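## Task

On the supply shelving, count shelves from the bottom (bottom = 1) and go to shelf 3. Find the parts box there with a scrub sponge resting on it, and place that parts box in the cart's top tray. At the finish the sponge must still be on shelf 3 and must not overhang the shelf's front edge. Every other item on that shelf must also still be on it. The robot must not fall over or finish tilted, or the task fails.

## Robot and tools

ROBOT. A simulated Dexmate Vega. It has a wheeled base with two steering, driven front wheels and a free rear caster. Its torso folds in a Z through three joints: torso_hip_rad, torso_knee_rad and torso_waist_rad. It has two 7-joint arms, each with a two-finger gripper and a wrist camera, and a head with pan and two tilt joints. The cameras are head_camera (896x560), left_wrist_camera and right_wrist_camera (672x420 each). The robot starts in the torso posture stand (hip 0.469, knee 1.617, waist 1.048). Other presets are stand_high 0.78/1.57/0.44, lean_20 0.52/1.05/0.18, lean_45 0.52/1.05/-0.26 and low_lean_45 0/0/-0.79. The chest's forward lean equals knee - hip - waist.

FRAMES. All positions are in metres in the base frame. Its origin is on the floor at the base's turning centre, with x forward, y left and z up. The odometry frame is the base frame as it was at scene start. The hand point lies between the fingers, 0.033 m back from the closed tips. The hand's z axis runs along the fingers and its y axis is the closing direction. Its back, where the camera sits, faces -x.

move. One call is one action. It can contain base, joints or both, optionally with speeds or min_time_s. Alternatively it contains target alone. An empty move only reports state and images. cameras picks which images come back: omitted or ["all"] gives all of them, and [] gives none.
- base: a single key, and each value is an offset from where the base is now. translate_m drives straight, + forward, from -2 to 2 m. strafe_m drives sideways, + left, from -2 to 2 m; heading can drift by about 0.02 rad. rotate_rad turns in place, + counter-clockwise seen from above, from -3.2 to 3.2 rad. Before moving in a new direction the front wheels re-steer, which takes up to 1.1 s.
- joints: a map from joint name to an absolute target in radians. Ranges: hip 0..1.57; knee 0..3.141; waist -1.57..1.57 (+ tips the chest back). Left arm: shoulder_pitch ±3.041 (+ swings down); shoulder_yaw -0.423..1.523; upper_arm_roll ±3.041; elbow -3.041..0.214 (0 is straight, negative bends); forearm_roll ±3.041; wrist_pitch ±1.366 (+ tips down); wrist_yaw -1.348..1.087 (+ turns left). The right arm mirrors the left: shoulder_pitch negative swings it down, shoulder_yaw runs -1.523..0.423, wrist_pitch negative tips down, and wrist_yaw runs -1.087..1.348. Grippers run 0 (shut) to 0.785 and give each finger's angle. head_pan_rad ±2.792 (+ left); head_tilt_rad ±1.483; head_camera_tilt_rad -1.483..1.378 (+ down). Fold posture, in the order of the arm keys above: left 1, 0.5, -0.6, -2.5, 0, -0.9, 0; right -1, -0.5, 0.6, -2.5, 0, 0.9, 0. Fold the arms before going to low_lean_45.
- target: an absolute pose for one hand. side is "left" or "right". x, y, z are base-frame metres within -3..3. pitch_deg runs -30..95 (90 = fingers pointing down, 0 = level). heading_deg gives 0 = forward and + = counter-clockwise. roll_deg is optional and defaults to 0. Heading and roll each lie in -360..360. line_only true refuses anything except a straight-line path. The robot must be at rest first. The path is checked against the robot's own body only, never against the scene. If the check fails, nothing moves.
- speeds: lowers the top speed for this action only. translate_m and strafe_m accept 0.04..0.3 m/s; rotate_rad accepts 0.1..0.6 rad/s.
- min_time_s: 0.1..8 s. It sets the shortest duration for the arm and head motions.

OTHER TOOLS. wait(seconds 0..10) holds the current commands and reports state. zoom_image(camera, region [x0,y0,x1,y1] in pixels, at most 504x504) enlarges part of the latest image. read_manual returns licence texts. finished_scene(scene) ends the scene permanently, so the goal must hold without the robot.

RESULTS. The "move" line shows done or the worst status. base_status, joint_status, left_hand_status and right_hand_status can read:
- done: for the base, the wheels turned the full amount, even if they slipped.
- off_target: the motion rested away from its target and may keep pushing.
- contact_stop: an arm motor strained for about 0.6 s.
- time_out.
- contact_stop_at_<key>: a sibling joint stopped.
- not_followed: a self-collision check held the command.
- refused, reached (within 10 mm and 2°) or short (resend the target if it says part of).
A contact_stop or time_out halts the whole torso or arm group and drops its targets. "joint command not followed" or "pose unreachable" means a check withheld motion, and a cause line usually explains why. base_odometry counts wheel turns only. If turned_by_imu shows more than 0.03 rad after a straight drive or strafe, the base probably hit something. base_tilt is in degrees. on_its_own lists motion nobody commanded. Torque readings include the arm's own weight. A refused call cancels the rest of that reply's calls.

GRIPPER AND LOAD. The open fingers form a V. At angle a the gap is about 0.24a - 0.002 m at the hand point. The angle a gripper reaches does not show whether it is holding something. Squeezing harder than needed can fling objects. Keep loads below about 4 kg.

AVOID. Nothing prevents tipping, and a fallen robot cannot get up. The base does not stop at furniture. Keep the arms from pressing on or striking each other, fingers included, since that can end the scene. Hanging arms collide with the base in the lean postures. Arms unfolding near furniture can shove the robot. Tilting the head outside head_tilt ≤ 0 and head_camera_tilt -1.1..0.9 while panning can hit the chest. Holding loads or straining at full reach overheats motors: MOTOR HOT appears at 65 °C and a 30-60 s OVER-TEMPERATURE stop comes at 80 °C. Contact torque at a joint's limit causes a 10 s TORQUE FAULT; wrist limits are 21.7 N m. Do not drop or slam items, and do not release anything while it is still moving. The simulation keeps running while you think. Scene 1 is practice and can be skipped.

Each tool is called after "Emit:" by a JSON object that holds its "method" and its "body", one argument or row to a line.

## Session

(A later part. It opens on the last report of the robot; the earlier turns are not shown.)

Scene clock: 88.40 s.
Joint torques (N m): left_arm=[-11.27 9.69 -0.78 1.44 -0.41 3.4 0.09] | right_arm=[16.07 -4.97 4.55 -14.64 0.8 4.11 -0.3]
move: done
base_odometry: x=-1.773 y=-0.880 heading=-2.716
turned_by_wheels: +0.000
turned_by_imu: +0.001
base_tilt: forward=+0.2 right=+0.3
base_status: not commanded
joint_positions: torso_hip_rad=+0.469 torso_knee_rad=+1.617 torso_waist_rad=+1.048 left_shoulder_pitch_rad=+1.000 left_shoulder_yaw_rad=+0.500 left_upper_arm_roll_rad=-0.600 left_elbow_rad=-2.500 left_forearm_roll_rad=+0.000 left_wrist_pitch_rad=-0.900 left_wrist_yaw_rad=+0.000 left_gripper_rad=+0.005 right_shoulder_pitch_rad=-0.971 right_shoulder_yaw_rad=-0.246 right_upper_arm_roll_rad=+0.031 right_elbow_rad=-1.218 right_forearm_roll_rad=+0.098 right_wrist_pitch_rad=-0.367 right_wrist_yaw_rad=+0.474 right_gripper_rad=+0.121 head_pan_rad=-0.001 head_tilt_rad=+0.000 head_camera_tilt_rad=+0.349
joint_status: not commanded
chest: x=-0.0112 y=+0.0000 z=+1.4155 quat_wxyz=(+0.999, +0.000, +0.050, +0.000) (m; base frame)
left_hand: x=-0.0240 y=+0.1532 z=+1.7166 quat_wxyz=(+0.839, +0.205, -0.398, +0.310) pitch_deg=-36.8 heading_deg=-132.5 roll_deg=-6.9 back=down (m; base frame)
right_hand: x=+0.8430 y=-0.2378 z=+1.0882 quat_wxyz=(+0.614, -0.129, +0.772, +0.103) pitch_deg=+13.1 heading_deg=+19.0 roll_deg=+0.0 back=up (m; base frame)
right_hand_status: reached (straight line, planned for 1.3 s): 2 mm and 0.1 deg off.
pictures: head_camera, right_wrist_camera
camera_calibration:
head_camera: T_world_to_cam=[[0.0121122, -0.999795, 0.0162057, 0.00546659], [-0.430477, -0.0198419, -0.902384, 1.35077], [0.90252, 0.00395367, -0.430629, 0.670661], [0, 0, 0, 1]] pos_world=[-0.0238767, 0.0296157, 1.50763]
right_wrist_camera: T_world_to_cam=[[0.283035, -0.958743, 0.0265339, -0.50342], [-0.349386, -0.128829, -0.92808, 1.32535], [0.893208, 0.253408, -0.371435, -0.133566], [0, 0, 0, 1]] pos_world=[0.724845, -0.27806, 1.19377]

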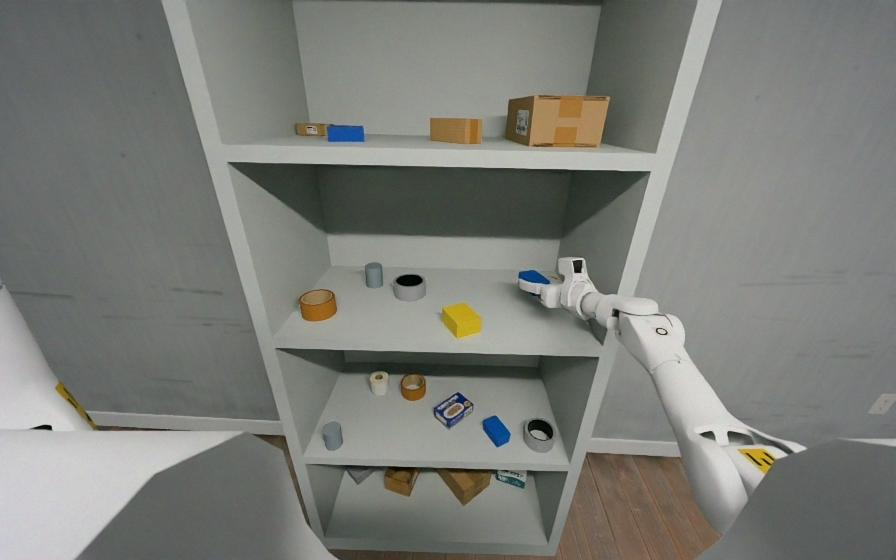

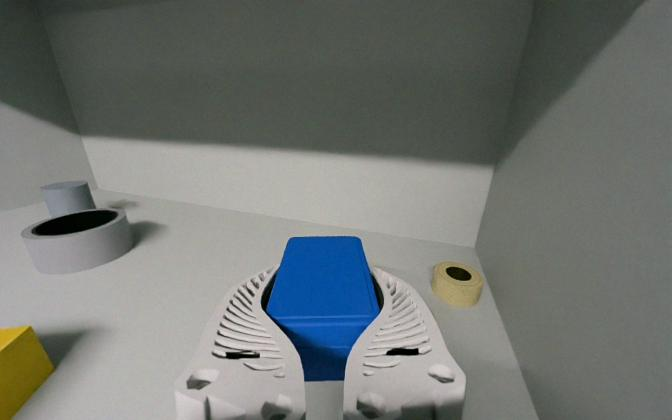

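Emit:
{"method": "move", "body": {
  "base": {"translate_m": -0.55},
  "speeds": {"translate_m": 0.2},
  "cameras": ["head_camera"]
}}

Emit:
{"method": "move", "body": {
  "base": {"rotate_rad": -2.63},
  "joints": {"torso_hip_rad": 0, "torso_knee_rad": 0.1, "torso_waist_rad": -0.6, "right_shoulder_pitch_rad": -0.236, "head_camera_tilt_rad": -0.15},
  "speeds": {"rotate_rad": 0.4},
  "min_time_s": 6,
  "cameras": ["head_camera", "right_wrist_camera"]
}}

Scene clock: 93.77 s.
Joint torques (N m): left_arm=[-10.68 10.38 -0.91 0.75 -0.43 3.02 0.23] | right_arm=[17.3 -4.66 5.92 -13.9 0.81 3.48 -0.37]
move: done
base_odometry: x=-1.272 y=-0.654 heading=-2.717
turned_by_wheels: -0.001
turned_by_imu: +0.003
base_tilt: forward=+0.2 right=+0.3
base_status: done
joint_positions: torso_hip_rad=+0.469 torso_knee_rad=+1.617 torso_waist_rad=+1.048 left_shoulder_pitch_rad=+1.000 left_shoulder_yaw_rad=+0.500 left_upper_arm_roll_rad=-0.600 left_elbow_rad=-2.500 left_forearm_roll_rad=+0.000 left_wrist_pitch_rad=-0.900 left_wrist_yaw_rad=+0.000 left_gripper_rad=+0.005 right_shoulder_pitch_rad=-0.972 right_shoulder_yaw_rad=-0.246 right_upper_arm_roll_rad=+0.032 right_elbow_rad=-1.224 right_forearm_roll_rad=+0.099 right_wrist_pitch_rad=-0.372 right_wrist_yaw_rad=+0.474 right_gripper_rad=+0.121 head_pan_rad=-0.001 head_tilt_rad=+0.000 head_camera_tilt_rad=+0.349
joint_status: not commanded
chest: x=-0.0111 y=+0.0000 z=+1.4155 quat_wxyz=(+0.999, +0.000, +0.050, +0.000) (m; base frame)
left_hand: x=-0.0238 y=+0.1532 z=+1.7166 quat_wxyz=(+0.839, +0.205, -0.398, +0.310) pitch_deg=-36.8 heading_deg=-132.5 roll_deg=-6.9 back=down (m; base frame)
right_hand: x=+0.8429 y=-0.2378 z=+1.0892 quat_wxyz=(+0.613, -0.129, +0.772, +0.103) pitch_deg=+13.1 heading_deg=+19.0 roll_deg=+0.0 back=up (m; base frame)
pictures: head_camera
camera_calibration:
head_camera: T_world_to_cam=[[0.012114, -0.999795, 0.0162042, 0.00546657], [-0.430558, -0.0198416, -0.902345, 1.35079], [0.902482, 0.00395416, -0.43071, 0.670602], [0, 0, 0, 1]] pos_world=[-0.0236771, 0.0296157, 1.50763]

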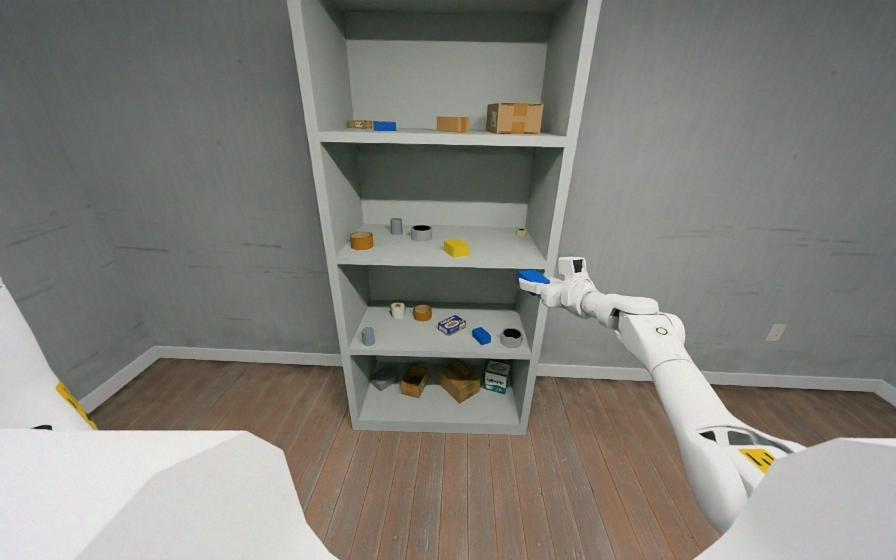

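Scene clock: 101.57 s.
Joint torques (N m): left_arm=[-7.49 10.7 -3.43 -1.84 -1.46 1.85 0.71] | right_arm=[28.5 -3.47 5.04 -13.85 0.67 4.27 -0.23]
move: done
base_odometry: x=-1.271 y=-0.654 heading=+0.939
turned_by_wheels: -2.628
turned_by_imu: -2.555
base_tilt: forward=+0.2 right=+0.3
base_status: done
joint_positions: torso_hip_rad=+0.001 torso_knee_rad=+0.100 torso_waist_rad=-0.600 left_shoulder_pitch_rad=+1.000 left_shoulder_yaw_rad=+0.500 left_upper_arm_roll_rad=-0.600 left_elbow_rad=-2.500 left_forearm_roll_rad=+0.000 left_wrist_pitch_rad=-0.900 left_wrist_yaw_rad=+0.000 left_gripper_rad=+0.005 right_shoulder_pitch_rad=-0.237 right_shoulder_yaw_rad=-0.246 right_upper_arm_roll_rad=+0.032 right_elbow_rad=-1.224 right_forearm_roll_rad=+0.099 right_wrist_pitch_rad=-0.372 right_wrist_yaw_rad=+0.474 right_gripper_rad=+0.121 head_pan_rad=-0.001 head_tilt_rad=+0.000 head_camera_tilt_rad=-0.149
joint_status: all done
chest: x=+0.0068 y=+0.0000 z=+0.9017 quat_wxyz=(+0.939, +0.000, +0.343, +0.000) (m; base frame)
left_hand: x=+0.1662 y=+0.1532 z=+1.1575 quat_wxyz=(+0.919, +0.287, -0.133, +0.236) pitch_deg=-53.1 heading_deg=-100.5 roll_deg=-50.8 back=down (m; base frame)
right_hand: x=+0.8970 y=-0.2378 z=+0.6934 quat_wxyz=(+0.664, -0.136, +0.729, +0.094) pitch_deg=+5.7 heading_deg=+18.6 roll_deg=-2.5 back=up (m; base frame)
pictures: head_camera, right_wrist_camera
camera_calibration:
head_camera: T_world_to_cam=[[0.0137013, -0.999792, 0.0151287, 0.0136321], [-0.519037, -0.0200434, -0.854516, 0.891298], [0.854642, 0.00385562, -0.519204, 0.487346], [0, 0, 0, 1]] pos_world=[0.0459242, 0.0296148, 1.01445]
right_wrist_camera: T_world_to_cam=[[0.276823, -0.958755, 0.0644839, -0.528978], [-0.221379, -0.128932, -0.966627, 0.889663], [0.935072, 0.253309, -0.24794, -0.4516], [0, 0, 0, 1]] pos_world=[0.765665, -0.27806, 0.782113]

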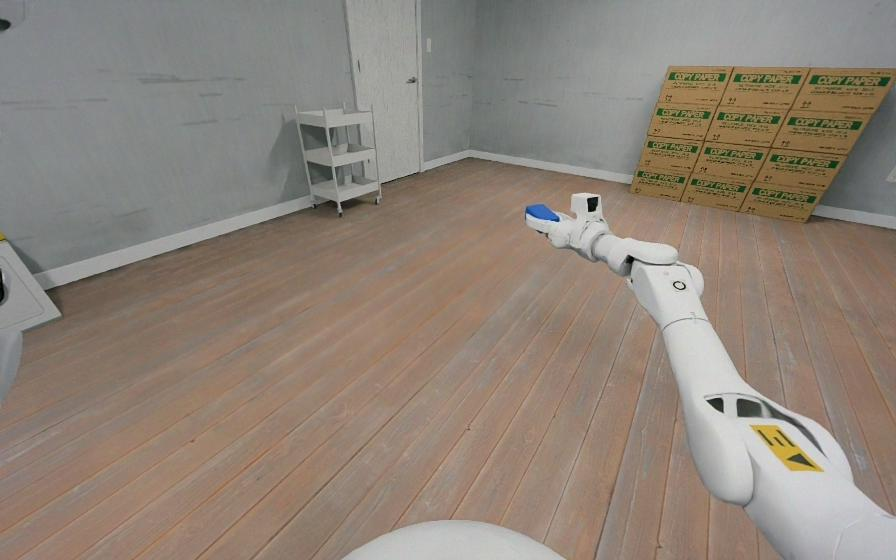

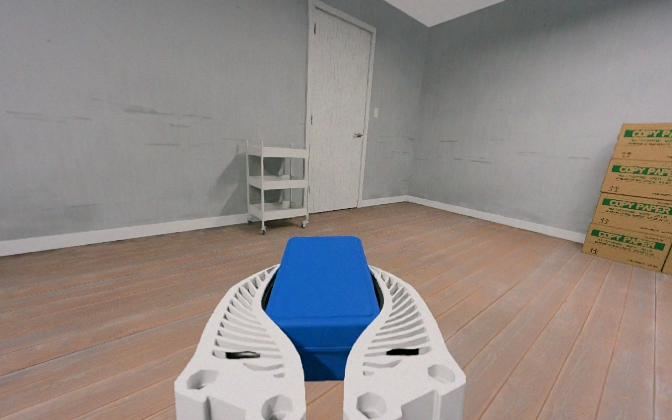

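Emit:
{"method": "zoom_image", "body": {
  "camera": "head_camera",
  "region": [270, 90, 410, 230]
}}

Scaled by 3.600 from the camera's 896x560 image, which has a finer 960x600 frame.

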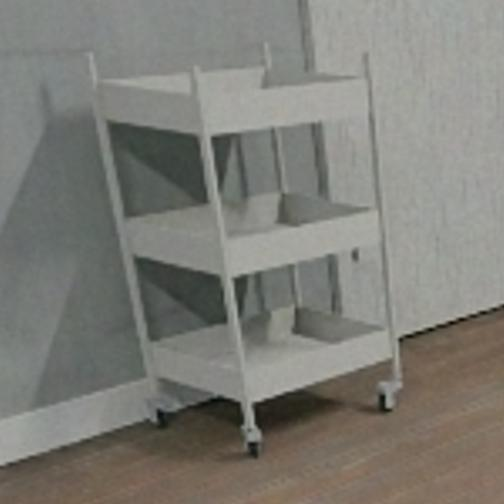

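Emit:
{"method": "move", "body": {
  "base": {"translate_m": 1.96},
  "cameras": []
}}

Emit:
{"method": "move", "body": {
  "base": {"rotate_rad": 0.98},
  "speeds": {"rotate_rad": 0.4},
  "cameras": []
}}

Emit:
{"method": "move", "body": {
  "target": {"side": "right", "x": 0.84, "y": -0.225, "z": 0.85, "pitch_deg": 18, "heading_deg": 0, "line_only": true},
  "cameras": ["head_camera","right_wrist_camera"]
}}

Scene clock: 111.10 s.
Joint torques (N m): left_arm=[-7.45 11.16 -3.44 -2.82 -1.62 1.68 0.79] | right_arm=[27.68 -3.36 4.59 -13 0.87 2.79 0]
move: done
base_odometry: x=-0.108 y=+0.924 heading=+0.938
turned_by_wheels: -0.001
turned_by_imu: -0.008
base_tilt: forward=+0.2 right=+0.3
base_status: done
joint_positions: torso_hip_rad=+0.001 torso_knee_rad=+0.100 torso_waist_rad=-0.600 left_shoulder_pitch_rad=+1.000 left_shoulder_yaw_rad=+0.500 left_upper_arm_roll_rad=-0.600 left_elbow_rad=-2.500 left_forearm_roll_rad=+0.000 left_wrist_pitch_rad=-0.900 left_wrist_yaw_rad=+0.000 left_gripper_rad=+0.005 right_shoulder_pitch_rad=-0.236 right_shoulder_yaw_rad=-0.246 right_upper_arm_roll_rad=+0.032 right_elbow_rad=-1.224 right_forearm_roll_rad=+0.099 right_wrist_pitch_rad=-0.372 right_wrist_yaw_rad=+0.474 right_gripper_rad=+0.121 head_pan_rad=-0.001 head_tilt_rad=+0.000 head_camera_tilt_rad=-0.149
joint_status: not commanded
chest: x=+0.0068 y=+0.0000 z=+0.9016 quat_wxyz=(+0.939, +0.000, +0.343, +0.000) (m; base frame)
left_hand: x=+0.1662 y=+0.1532 z=+1.1575 quat_wxyz=(+0.919, +0.287, -0.133, +0.236) pitch_deg=-53.1 heading_deg=-100.5 roll_deg=-50.8 back=down (m; base frame)
right_hand: x=+0.8972 y=-0.2378 z=+0.6944 quat_wxyz=(+0.665, -0.136, +0.729, +0.094) pitch_deg=+5.7 heading_deg=+18.6 roll_deg=-2.5 back=up (m; base frame)
pictures: none
No camera images: "cameras" was empty.

Scene clock: 114.77 s.
Joint torques (N m): left_arm=[-7.98 10.08 -3.76 -3.24 -1.65 1.39 0.75] | right_arm=[26.07 -3.96 4.39 -12.33 0.77 2.99 -0.24]
move: done
base_odometry: x=-0.108 y=+0.926 heading=+1.917
turned_by_wheels: +0.979
turned_by_imu: +0.953
base_tilt: forward=+0.1 right=+0.3
base_status: done
joint_positions: torso_hip_rad=+0.001 torso_knee_rad=+0.100 torso_waist_rad=-0.600 left_shoulder_pitch_rad=+1.000 left_shoulder_yaw_rad=+0.500 left_upper_arm_roll_rad=-0.600 left_elbow_rad=-2.500 left_forearm_roll_rad=+0.000 left_wrist_pitch_rad=-0.900 left_wrist_yaw_rad=+0.000 left_gripper_rad=+0.005 right_shoulder_pitch_rad=-0.236 right_shoulder_yaw_rad=-0.246 right_upper_arm_roll_rad=+0.032 right_elbow_rad=-1.224 right_forearm_roll_rad=+0.099 right_wrist_pitch_rad=-0.372 right_wrist_yaw_rad=+0.474 right_gripper_rad=+0.121 head_pan_rad=-0.001 head_tilt_rad=+0.000 head_camera_tilt_rad=-0.149
joint_status: not commanded
chest: x=+0.0068 y=+0.0000 z=+0.9016 quat_wxyz=(+0.939, +0.000, +0.343, +0.000) (m; base frame)
left_hand: x=+0.1662 y=+0.1532 z=+1.1575 quat_wxyz=(+0.919, +0.287, -0.133, +0.236) pitch_deg=-53.1 heading_deg=-100.5 roll_deg=-50.8 back=down (m; base frame)
right_hand: x=+0.8972 y=-0.2379 z=+0.6945 quat_wxyz=(+0.665, -0.136, +0.729, +0.094) pitch_deg=+5.7 heading_deg=+18.6 roll_deg=-2.5 back=up (m; base frame)
pictures: none
No camera images: "cameras" was empty.

Scene clock: 121.43 s.
Joint torques (N m): left_arm=[-6.46 10.77 -3.51 -2.78 -1.71 2.22 0.93] | right_arm=[28.55 0.88 1.19 -5.16 -0.2 3.41 0.18]
move: done
base_odometry: x=-0.108 y=+0.926 heading=+1.917
turned_by_wheels: +0.000
turned_by_imu: +0.002
base_tilt: forward=+0.1 right=+0.3
base_status: not commanded
joint_positions: torso_hip_rad=+0.001 torso_knee_rad=+0.100 torso_waist_rad=-0.600 left_shoulder_pitch_rad=+1.000 left_shoulder_yaw_rad=+0.500 left_upper_arm_roll_rad=-0.600 left_elbow_rad=-2.500 left_forearm_roll_rad=+0.000 left_wrist_pitch_rad=-0.900 left_wrist_yaw_rad=+0.000 left_gripper_rad=+0.005 right_shoulder_pitch_rad=+0.032 right_shoulder_yaw_rad=+0.187 right_upper_arm_roll_rad=+0.055 right_elbow_rad=-1.750 right_forearm_roll_rad=-0.609 right_wrist_pitch_rad=-1.365 right_wrist_yaw_rad=+0.442 right_gripper_rad=+0.121 head_pan_rad=-0.001 head_tilt_rad=+0.000 head_camera_tilt_rad=-0.149
joint_status: not commanded
chest: x=+0.0068 y=+0.0000 z=+0.9016 quat_wxyz=(+0.939, +0.000, +0.343, +0.000) (m; base frame)
left_hand: x=+0.1662 y=+0.1532 z=+1.1575 quat_wxyz=(+0.919, +0.287, -0.133, +0.236) pitch_deg=-53.1 heading_deg=-100.5 roll_deg=-50.8 back=down (m; base frame)
right_hand: x=+0.8402 y=-0.2250 z=+0.8494 quat_wxyz=(+0.588, +0.000, +0.809, +0.000) pitch_deg=+18.0 heading_deg=+0.0 roll_deg=+0.0 back=up (m; base frame)
right_hand_status: reached (straight line, planned for 5.1 s): 1 mm and 0.1 deg off.
pictures: head_camera, right_wrist_camera
camera_calibration:
head_camera: T_world_to_cam=[[0.0137006, -0.999792, 0.0151277, 0.0136346], [-0.518992, -0.020042, -0.854544, 0.891239], [0.854669, 0.00385656, -0.519159, 0.487247], [0, 0, 0, 1]] pos_world=[0.0459244, 0.0296148, 1.01435]
right_wrist_camera: T_world_to_cam=[[-0.0415917, -0.998652, 0.0310665, -0.224069], [-0.450822, -0.00899067, -0.892569, 1.18635], [0.891644, -0.0511289, -0.44984, -0.223569], [0, 0, 0, 1]] pos_world=[0.724859, -0.224532, 0.965293]

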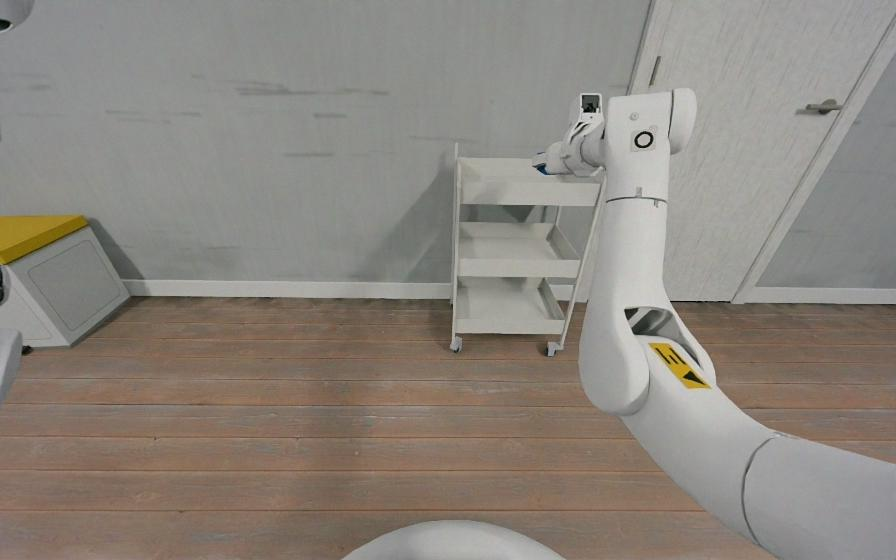

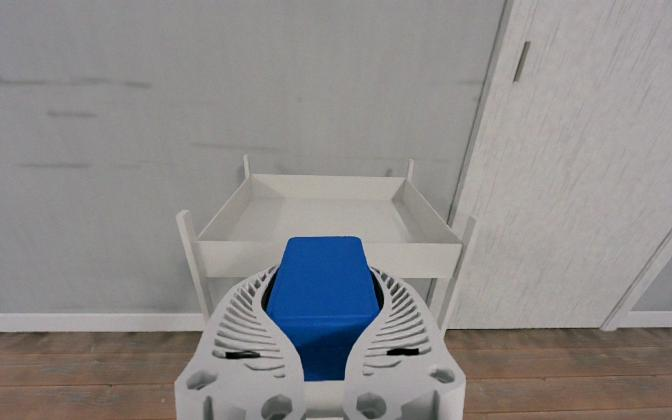

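Emit:
{"method": "move", "body": {
  "base": {"translate_m": 0.47},
  "speeds": {"translate_m": 0.15},
  "cameras": ["head_camera","right_wrist_camera"]
}}

Emit:
{"method": "move", "body": {
  "target": {"side": "right", "x": 0.857, "y": -0.22, "z": 0.76, "pitch_deg": 22, "heading_deg": 0, "line_only": true},
  "cameras": ["head_camera","right_wrist_camera"]
}}

Scene clock: 126.13 s.
Joint torques (N m): left_arm=[-7.53 9.86 -3.4 -3.04 -1.7 1.51 0.96] | right_arm=[27.46 2.99 1.11 -7.49 -0.19 2.54 0.22]
move: done
base_odometry: x=-0.267 y=+1.368 heading=+1.918
turned_by_wheels: +0.001
turned_by_imu: +0.001
base_tilt: forward=+0.2 right=+0.3
base_status: done
joint_positions: torso_hip_rad=+0.001 torso_knee_rad=+0.100 torso_waist_rad=-0.600 left_shoulder_pitch_rad=+1.000 left_shoulder_yaw_rad=+0.500 left_upper_arm_roll_rad=-0.600 left_elbow_rad=-2.500 left_forearm_roll_rad=+0.000 left_wrist_pitch_rad=-0.900 left_wrist_yaw_rad=+0.000 left_gripper_rad=+0.005 right_shoulder_pitch_rad=+0.033 right_shoulder_yaw_rad=+0.190 right_upper_arm_roll_rad=+0.055 right_elbow_rad=-1.750 right_forearm_roll_rad=-0.614 right_wrist_pitch_rad=-1.366 right_wrist_yaw_rad=+0.445 right_gripper_rad=+0.121 head_pan_rad=-0.001 head_tilt_rad=+0.000 head_camera_tilt_rad=-0.149
joint_status: not commanded
chest: x=+0.0068 y=+0.0000 z=+0.9016 quat_wxyz=(+0.939, +0.000, +0.343, +0.000) (m; base frame)
left_hand: x=+0.1662 y=+0.1532 z=+1.1575 quat_wxyz=(+0.919, +0.287, -0.133, +0.236) pitch_deg=-53.1 heading_deg=-100.5 roll_deg=-50.8 back=down (m; base frame)
right_hand: x=+0.8400 y=-0.2249 z=+0.8496 quat_wxyz=(+0.588, +0.000, +0.809, +0.000) pitch_deg=+18.0 heading_deg=+0.0 roll_deg=+0.0 back=up (m; base frame)
pictures: head_camera, right_wrist_camera
camera_calibration:
head_camera: T_world_to_cam=[[0.0137006, -0.999792, 0.0151277, 0.0136346], [-0.518992, -0.020042, -0.854544, 0.891239], [0.854669, 0.00385656, -0.519159, 0.487247], [0, 0, 0, 1]] pos_world=[0.0459244, 0.0296148, 1.01435]
right_wrist_camera: T_world_to_cam=[[-0.0421958, -0.998637, 0.0307242, -0.223215], [-0.451398, -0.00837902, -0.892283, 1.18681], [0.891324, -0.0515194, -0.450429, -0.222537], [0, 0, 0, 1]] pos_world=[0.724659, -0.224431, 0.965594]

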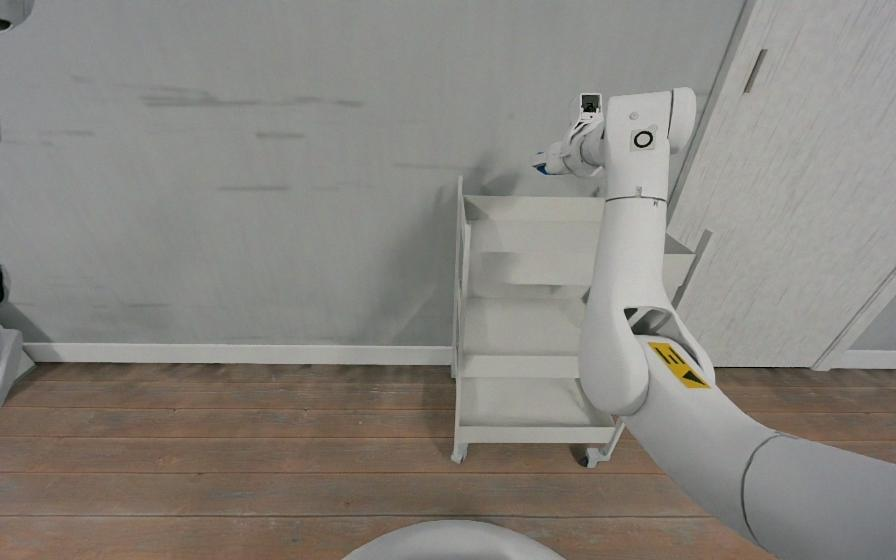

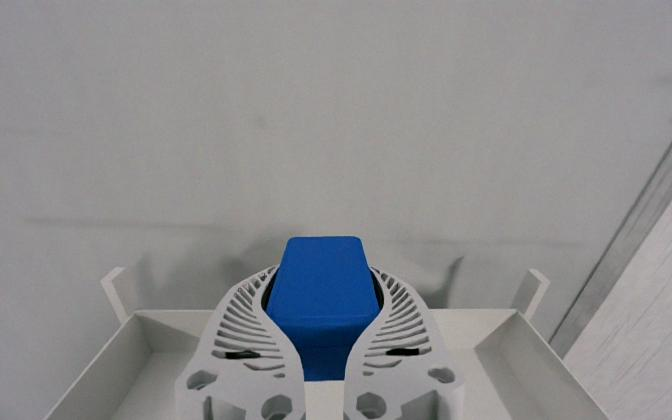

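Scene clock: 128.20 s.
Joint torques (N m): left_arm=[-6.79 9.64 -3.26 -3.54 -1.71 1.32 0.8] | right_arm=[18.88 2.9 0.86 -5.96 0.24 4.81 -0.1]
move: done
base_odometry: x=-0.267 y=+1.368 heading=+1.918
turned_by_wheels: +0.000
turned_by_imu: +0.001
base_tilt: forward=+0.2 right=+0.2
base_status: not commanded
joint_positions: torso_hip_rad=+0.001 torso_knee_rad=+0.100 torso_waist_rad=-0.600 left_shoulder_pitch_rad=+1.000 left_shoulder_yaw_rad=+0.500 left_upper_arm_roll_rad=-0.600 left_elbow_rad=-2.500 left_forearm_roll_rad=+0.000 left_wrist_pitch_rad=-0.900 left_wrist_yaw_rad=+0.000 left_gripper_rad=+0.005 right_shoulder_pitch_rad=-0.053 right_shoulder_yaw_rad=+0.235 right_upper_arm_roll_rad=+0.109 right_elbow_rad=-1.651 right_forearm_roll_rad=-0.590 right_wrist_pitch_rad=-1.230 right_wrist_yaw_rad=+0.383 right_gripper_rad=+0.121 head_pan_rad=-0.001 head_tilt_rad=+0.000 head_camera_tilt_rad=-0.149
joint_status: not commanded
chest: x=+0.0068 y=+0.0000 z=+0.9016 quat_wxyz=(+0.939, +0.000, +0.343, +0.000) (m; base frame)
left_hand: x=+0.1662 y=+0.1532 z=+1.1575 quat_wxyz=(+0.919, +0.287, -0.133, +0.236) pitch_deg=-53.1 heading_deg=-100.5 roll_deg=-50.8 back=down (m; base frame)
right_hand: x=+0.8564 y=-0.2202 z=+0.7635 quat_wxyz=(+0.560, +0.000, +0.828, +0.000) pitch_deg=+21.9 heading_deg=+0.0 roll_deg=+0.0 back=up (m; base frame)
right_hand_status: reached (straight line, planned for 0.8 s): 4 mm and 0.1 deg off.
pictures: head_camera, right_wrist_camera
camera_calibration:
head_camera: T_world_to_cam=[[0.0137006, -0.999792, 0.0151277, 0.0136346], [-0.518992, -0.020042, -0.854544, 0.891239], [0.854669, 0.00385656, -0.519159, 0.487247], [0, 0, 0, 1]] pos_world=[0.0459244, 0.0296148, 1.01435]
right_wrist_camera: T_world_to_cam=[[-0.0400805, -0.998631, 0.0336181, -0.219117], [-0.510112, -0.0084798, -0.860066, 1.1431], [0.859174, -0.0516209, -0.509074, -0.203555], [0, 0, 0, 1]] pos_world=[0.749215, -0.219631, 0.886882]

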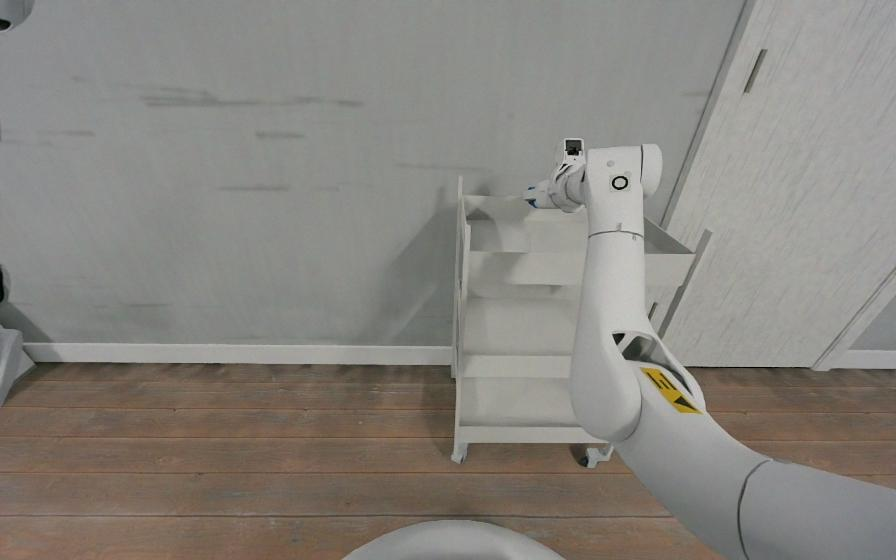

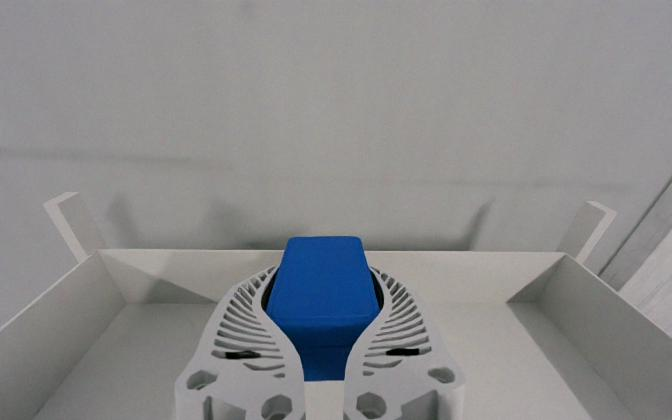

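Emit:
{"method": "move", "body": {
  "target": {"side": "right", "x": 0.857, "y": -0.22, "z": 0.705, "pitch_deg": 20, "heading_deg": 0, "line_only": true},
  "cameras": ["right_wrist_camera"]
}}

Emit:
{"method": "move", "body": {
  "target": {"side": "right", "x": 0.857, "y": -0.22, "z": 0.691, "pitch_deg": 19, "heading_deg": 0, "line_only": true},
  "cameras": ["head_camera","right_wrist_camera"]
}}

Scene clock: 130.87 s.
Joint torques (N m): left_arm=[-8 11.18 -3.68 -3.35 -1.62 1.48 0.85] | right_arm=[16.62 2.62 0.03 -11.8 0.13 4.2 -0.6]
move: done
base_odometry: x=-0.267 y=+1.368 heading=+1.918
turned_by_wheels: +0.000
turned_by_imu: +0.001
base_tilt: forward=+0.1 right=+0.2
base_status: not commanded
joint_positions: torso_hip_rad=+0.001 torso_knee_rad=+0.100 torso_waist_rad=-0.600 left_shoulder_pitch_rad=+1.000 left_shoulder_yaw_rad=+0.500 left_upper_arm_roll_rad=-0.600 left_elbow_rad=-2.500 left_forearm_roll_rad=+0.000 left_wrist_pitch_rad=-0.900 left_wrist_yaw_rad=+0.000 left_gripper_rad=+0.005 right_shoulder_pitch_rad=-0.199 right_shoulder_yaw_rad=+0.270 right_upper_arm_roll_rad=+0.146 right_elbow_rad=-1.663 right_forearm_roll_rad=-0.554 right_wrist_pitch_rad=-1.050 right_wrist_yaw_rad=+0.338 right_gripper_rad=+0.121 head_pan_rad=-0.001 head_tilt_rad=+0.000 head_camera_tilt_rad=-0.149
joint_status: not commanded
chest: x=+0.0068 y=+0.0000 z=+0.9016 quat_wxyz=(+0.939, +0.000, +0.343, +0.000) (m; base frame)
left_hand: x=+0.1662 y=+0.1532 z=+1.1575 quat_wxyz=(+0.919, +0.287, -0.133, +0.236) pitch_deg=-53.1 heading_deg=-100.5 roll_deg=-50.8 back=down (m; base frame)
right_hand: x=+0.8571 y=-0.2198 z=+0.7062 quat_wxyz=(+0.573, +0.000, +0.820, +0.000) pitch_deg=+20.1 heading_deg=+0.0 roll_deg=+0.0 back=up (m; base frame)
right_hand_status: reached (straight line, planned for 0.9 s): 1 mm and 0.1 deg off.
pictures: right_wrist_camera
camera_calibration:
right_wrist_camera: T_world_to_cam=[[-0.0406955, -0.99865, 0.0322698, -0.215239], [-0.483391, -0.00858753, -0.875363, 1.08212], [0.874458, -0.0512222, -0.482389, -0.265035], [0, 0, 0, 1]] pos_world=[0.746089, -0.219232, 0.826342]

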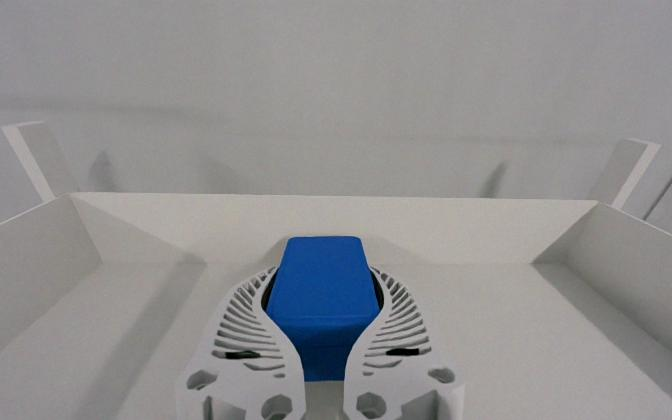

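Scene clock: 132.47 s.
Joint torques (N m): left_arm=[-6.85 10.17 -3.75 -1.91 -1.73 1.71 0.95] | right_arm=[14.94 2.84 1.09 -5.25 0.12 2.47 -0.47]
move: done
base_odometry: x=-0.267 y=+1.368 heading=+1.918
turned_by_wheels: +0.000
turned_by_imu: +0.000
base_tilt: forward=+0.1 right=+0.3
base_status: not commanded
joint_positions: torso_hip_rad=+0.001 torso_knee_rad=+0.100 torso_waist_rad=-0.600 left_shoulder_pitch_rad=+1.000 left_shoulder_yaw_rad=+0.500 left_upper_arm_roll_rad=-0.600 left_elbow_rad=-2.500 left_forearm_roll_rad=+0.000 left_wrist_pitch_rad=-0.900 left_wrist_yaw_rad=+0.000 left_gripper_rad=+0.005 right_shoulder_pitch_rad=-0.241 right_shoulder_yaw_rad=+0.278 right_upper_arm_roll_rad=+0.158 right_elbow_rad=-1.663 right_forearm_roll_rad=-0.540 right_wrist_pitch_rad=-0.985 right_wrist_yaw_rad=+0.324 right_gripper_rad=+0.121 head_pan_rad=-0.001 head_tilt_rad=+0.000 head_camera_tilt_rad=-0.149
joint_status: not commanded
chest: x=+0.0068 y=+0.0000 z=+0.9016 quat_wxyz=(+0.939, +0.000, +0.343, +0.000) (m; base frame)
left_hand: x=+0.1662 y=+0.1532 z=+1.1575 quat_wxyz=(+0.919, +0.287, -0.133, +0.236) pitch_deg=-53.1 heading_deg=-100.5 roll_deg=-50.8 back=down (m; base frame)
right_hand: x=+0.8571 y=-0.2199 z=+0.6924 quat_wxyz=(+0.580, +0.000, +0.814, +0.000) pitch_deg=+19.1 heading_deg=+0.0 roll_deg=+0.0 back=up (m; base frame)
right_hand_status: reached (straight line, planned for 0.5 s): 1 mm and 0.1 deg off.
pictures: head_camera, right_wrist_camera
camera_calibration:
head_camera: T_world_to_cam=[[0.0137006, -0.999792, 0.0151277, 0.0136346], [-0.518992, -0.020042, -0.854544, 0.891239], [0.854669, 0.00385656, -0.519159, 0.487247], [0, 0, 0, 1]] pos_world=[0.0459244, 0.0296148, 1.01435]
right_wrist_camera: T_world_to_cam=[[-0.0413674, -0.998645, 0.0315727, -0.213848], [-0.467435, -0.00858488, -0.883986, 1.06236], [0.883059, -0.0513263, -0.466446, -0.290167], [0, 0, 0, 1]] pos_world=[0.743974, -0.219331, 0.810518]

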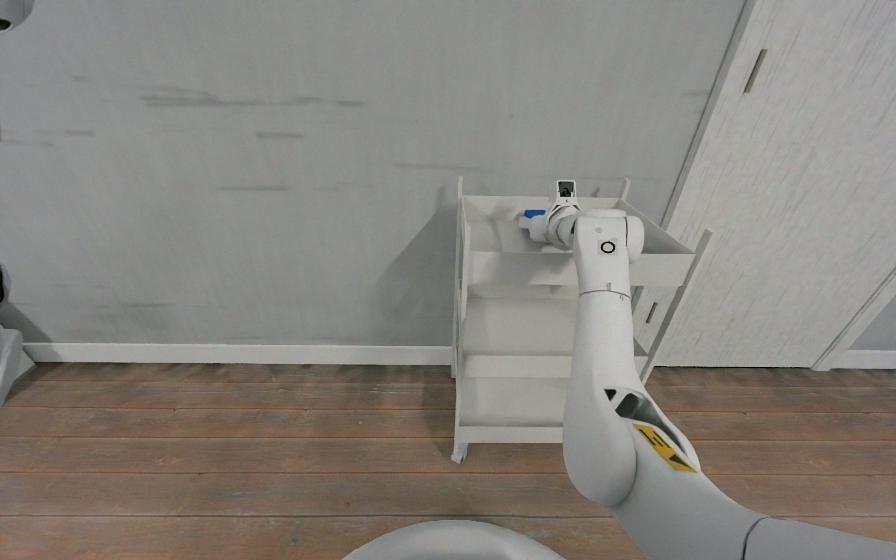

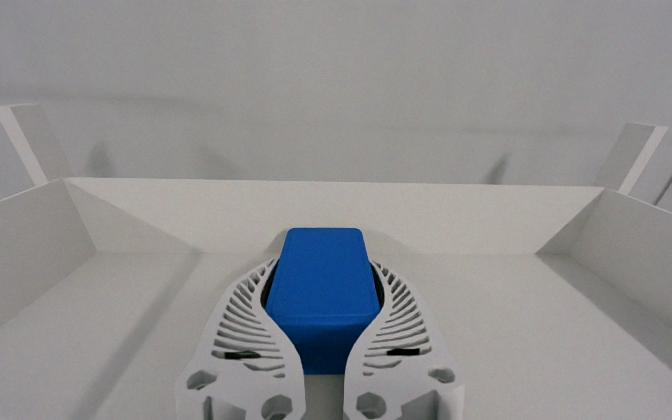

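Emit:
{"method": "move", "body": {
  "target": {"side": "right", "x": 0.86, "y": -0.22, "z": 0.686, "pitch_deg": 19, "heading_deg": 0, "line_only": true},
  "cameras": ["right_wrist_camera"]
}}

Emit:
{"method": "move", "body": {
  "joints": {"right_gripper_rad": 0.4},
  "min_time_s": 1.5,
  "cameras": ["right_wrist_camera"]
}}

Emit:
{"method": "move", "body": {
  "target": {"side": "right", "x": 0.80, "y": -0.22, "z": 0.745, "pitch_deg": 23, "heading_deg": 0, "line_only": true},
  "cameras": ["head_camera","right_wrist_camera"]
}}

Scene clock: 133.97 s.
Joint torques (N m): left_arm=[-7.51 10.04 -3.72 -2.33 -1.77 1.48 0.75] | right_arm=[7.74 2.37 1.57 -0.53 0.02 2.27 -0.15]
move: done
base_odometry: x=-0.267 y=+1.368 heading=+1.918
turned_by_wheels: +0.000
turned_by_imu: +0.000
base_tilt: forward=+0.2 right=+0.3
base_status: not commanded
joint_positions: torso_hip_rad=+0.001 torso_knee_rad=+0.100 torso_waist_rad=-0.600 left_shoulder_pitch_rad=+1.000 left_shoulder_yaw_rad=+0.500 left_upper_arm_roll_rad=-0.600 left_elbow_rad=-2.500 left_forearm_roll_rad=+0.000 left_wrist_pitch_rad=-0.900 left_wrist_yaw_rad=+0.000 left_gripper_rad=+0.005 right_shoulder_pitch_rad=-0.244 right_shoulder_yaw_rad=+0.280 right_upper_arm_roll_rad=+0.164 right_elbow_rad=-1.648 right_forearm_roll_rad=-0.534 right_wrist_pitch_rad=-0.965 right_wrist_yaw_rad=+0.317 right_gripper_rad=+0.121 head_pan_rad=-0.001 head_tilt_rad=+0.000 head_camera_tilt_rad=-0.149
joint_status: not commanded
chest: x=+0.0067 y=+0.0000 z=+0.9017 quat_wxyz=(+0.940, +0.000, +0.342, +0.000) (m; base frame)
left_hand: x=+0.1660 y=+0.1532 z=+1.1576 quat_wxyz=(+0.919, +0.287, -0.133, +0.236) pitch_deg=-53.1 heading_deg=-100.5 roll_deg=-50.7 back=down (m; base frame)
right_hand: x=+0.8593 y=-0.2199 z=+0.6884 quat_wxyz=(+0.581, +0.000, +0.814, +0.000) pitch_deg=+18.9 heading_deg=+0.0 roll_deg=+0.0 back=up (m; base frame)
right_hand_status: reached (straight line, planned for 0.3 s): 3 mm and 0.1 deg off.
pictures: right_wrist_camera
camera_calibration:
right_wrist_camera: T_world_to_cam=[[-0.0416696, -0.998636, 0.0314684, -0.213322], [-0.465134, -0.00848545, -0.885199, 1.05873], [0.884259, -0.0515229, -0.464146, -0.296643], [0, 0, 0, 1]] pos_world=[0.745872, -0.219331, 0.806215]

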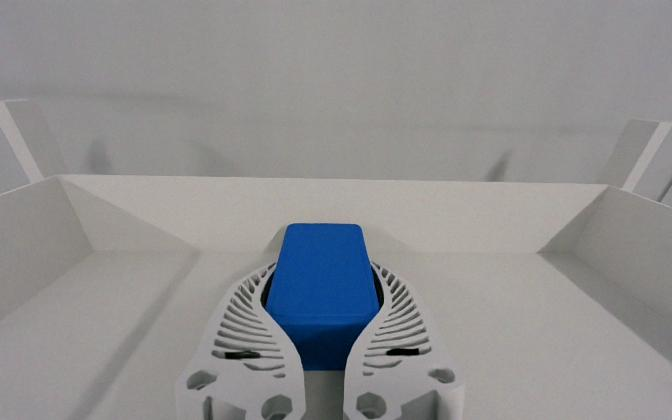

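"min_time_s" has no arm or head joint beside it: it slows only arm and head motions. Command such a joint too, or leave it out

not run: a call was refused earlier in this reply.

Emit:
{"method": "move", "body": {
  "joints": {"right_gripper_rad": 0.42},
  "cameras": ["right_wrist_camera"]
}}

Emit:
{"method": "move", "body": {
  "target": {"side": "right", "x": 0.80, "y": -0.22, "z": 0.745, "pitch_deg": 23, "heading_deg": 0, "line_only": true},
  "cameras": ["head_camera","right_wrist_camera"]
}}

Scene clock: 135.10 s.
Joint torques (N m): left_arm=[-6.73 10.67 -3.52 -2.9 -1.74 1.5 0.85] | right_arm=[5.25 1.58 2.78 1.5 0.45 2.14 -0.53]
move: done
base_odometry: x=-0.267 y=+1.368 heading=+1.918
turned_by_wheels: +0.000
turned_by_imu: +0.000
base_tilt: forward=+0.2 right=+0.3
base_status: not commanded
joint_positions: torso_hip_rad=+0.001 torso_knee_rad=+0.100 torso_waist_rad=-0.600 left_shoulder_pitch_rad=+1.000 left_shoulder_yaw_rad=+0.500 left_upper_arm_roll_rad=-0.600 left_elbow_rad=-2.500 left_forearm_roll_rad=+0.000 left_wrist_pitch_rad=-0.900 left_wrist_yaw_rad=+0.000 left_gripper_rad=+0.005 right_shoulder_pitch_rad=-0.244 right_shoulder_yaw_rad=+0.280 right_upper_arm_roll_rad=+0.165 right_elbow_rad=-1.644 right_forearm_roll_rad=-0.533 right_wrist_pitch_rad=-0.960 right_wrist_yaw_rad=+0.315 right_gripper_rad=+0.420 head_pan_rad=-0.001 head_tilt_rad=+0.000 head_camera_tilt_rad=-0.149
joint_status: all done
chest: x=+0.0065 y=+0.0000 z=+0.9017 quat_wxyz=(+0.940, +0.000, +0.342, +0.000) (m; base frame)
left_hand: x=+0.1657 y=+0.1532 z=+1.1577 quat_wxyz=(+0.919, +0.287, -0.133, +0.236) pitch_deg=-53.1 heading_deg=-100.5 roll_deg=-50.7 back=down (m; base frame)
right_hand: x=+0.8598 y=-0.2199 z=+0.6878 quat_wxyz=(+0.582, +0.000, +0.814, +0.000) pitch_deg=+18.9 heading_deg=+0.0 roll_deg=+0.0 back=up (m; base frame)
pictures: right_wrist_camera
camera_calibration:
right_wrist_camera: T_world_to_cam=[[-0.0417374, -0.998637, 0.0313486, -0.213136], [-0.464535, -0.00838254, -0.885515, 1.05813], [0.884571, -0.0515216, -0.463552, -0.298032], [0, 0, 0, 1]] pos_world=[0.746271, -0.219331, 0.805514]

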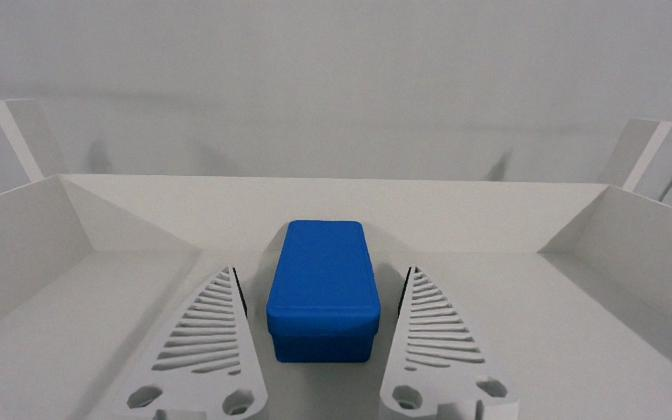

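Scene clock: 138.23 s.
Joint torques (N m): left_arm=[-7.46 9.78 -3.53 -3.87 -1.67 1.54 0.92] | right_arm=[25.61 0.64 -4.12 -11.01 0.07 2.82 0.18]
move: done
base_odometry: x=-0.267 y=+1.368 heading=+1.918
turned_by_wheels: +0.000
turned_by_imu: +0.001
base_tilt: forward=+0.1 right=+0.3
base_status: not commanded
joint_positions: torso_hip_rad=+0.001 torso_knee_rad=+0.100 torso_waist_rad=-0.600 left_shoulder_pitch_rad=+1.000 left_shoulder_yaw_rad=+0.500 left_upper_arm_roll_rad=-0.600 left_elbow_rad=-2.500 left_forearm_roll_rad=+0.000 left_wrist_pitch_rad=-0.900 left_wrist_yaw_rad=+0.000 left_gripper_rad=+0.005 right_shoulder_pitch_rad=-0.198 right_shoulder_yaw_rad=+0.229 right_upper_arm_roll_rad=+0.032 right_elbow_rad=-1.897 right_forearm_roll_rad=-0.716 right_wrist_pitch_rad=-1.361 right_wrist_yaw_rad=+0.518 right_gripper_rad=+0.420 head_pan_rad=-0.001 head_tilt_rad=+0.000 head_camera_tilt_rad=-0.149
joint_status: not commanded
chest: x=+0.0067 y=+0.0000 z=+0.9016 quat_wxyz=(+0.940, +0.000, +0.342, +0.000) (m; base frame)
left_hand: x=+0.1661 y=+0.1532 z=+1.1575 quat_wxyz=(+0.919, +0.287, -0.133, +0.236) pitch_deg=-53.1 heading_deg=-100.5 roll_deg=-50.7 back=down (m; base frame)
right_hand: x=+0.8010 y=-0.2202 z=+0.7431 quat_wxyz=(+0.552, +0.000, +0.834, +0.000) pitch_deg=+23.0 heading_deg=+0.0 roll_deg=+0.0 back=up (m; base frame)
right_hand_status: reached (straight line, planned for 1.6 s): 2 mm and 0.1 deg off.
pictures: head_camera, right_wrist_camera
camera_calibration:
head_camera: T_world_to_cam=[[0.0136971, -0.999792, 0.0151311, 0.0136311], [-0.518802, -0.0200423, -0.85466, 0.891382], [0.854785, 0.00385633, -0.518968, 0.487185], [0, 0, 0, 1]] pos_world=[0.0458253, 0.0296148, 1.01446]
right_wrist_camera: T_world_to_cam=[[-0.0394192, -0.998624, 0.0345727, -0.221913], [-0.527616, -0.00858106, -0.84944, 1.10343], [0.848568, -0.0517253, -0.526552, -0.144826], [0, 0, 0, 1]] pos_world=[0.696334, -0.219631, 0.868708]

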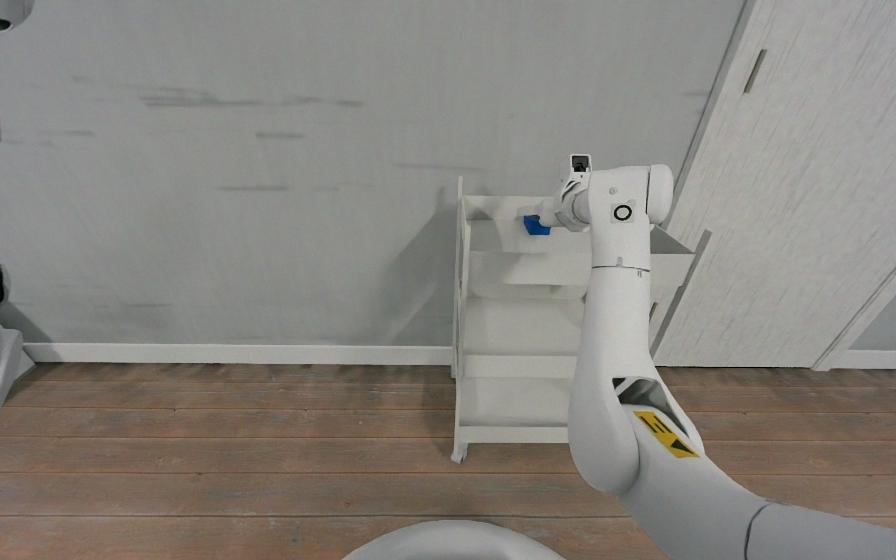

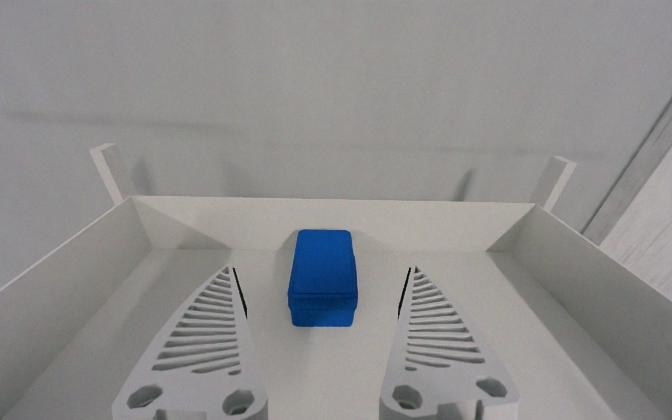

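Emit:
{"method": "finished_scene", "body": {
  "scene": 3
}}

The scene is finished: the task was done.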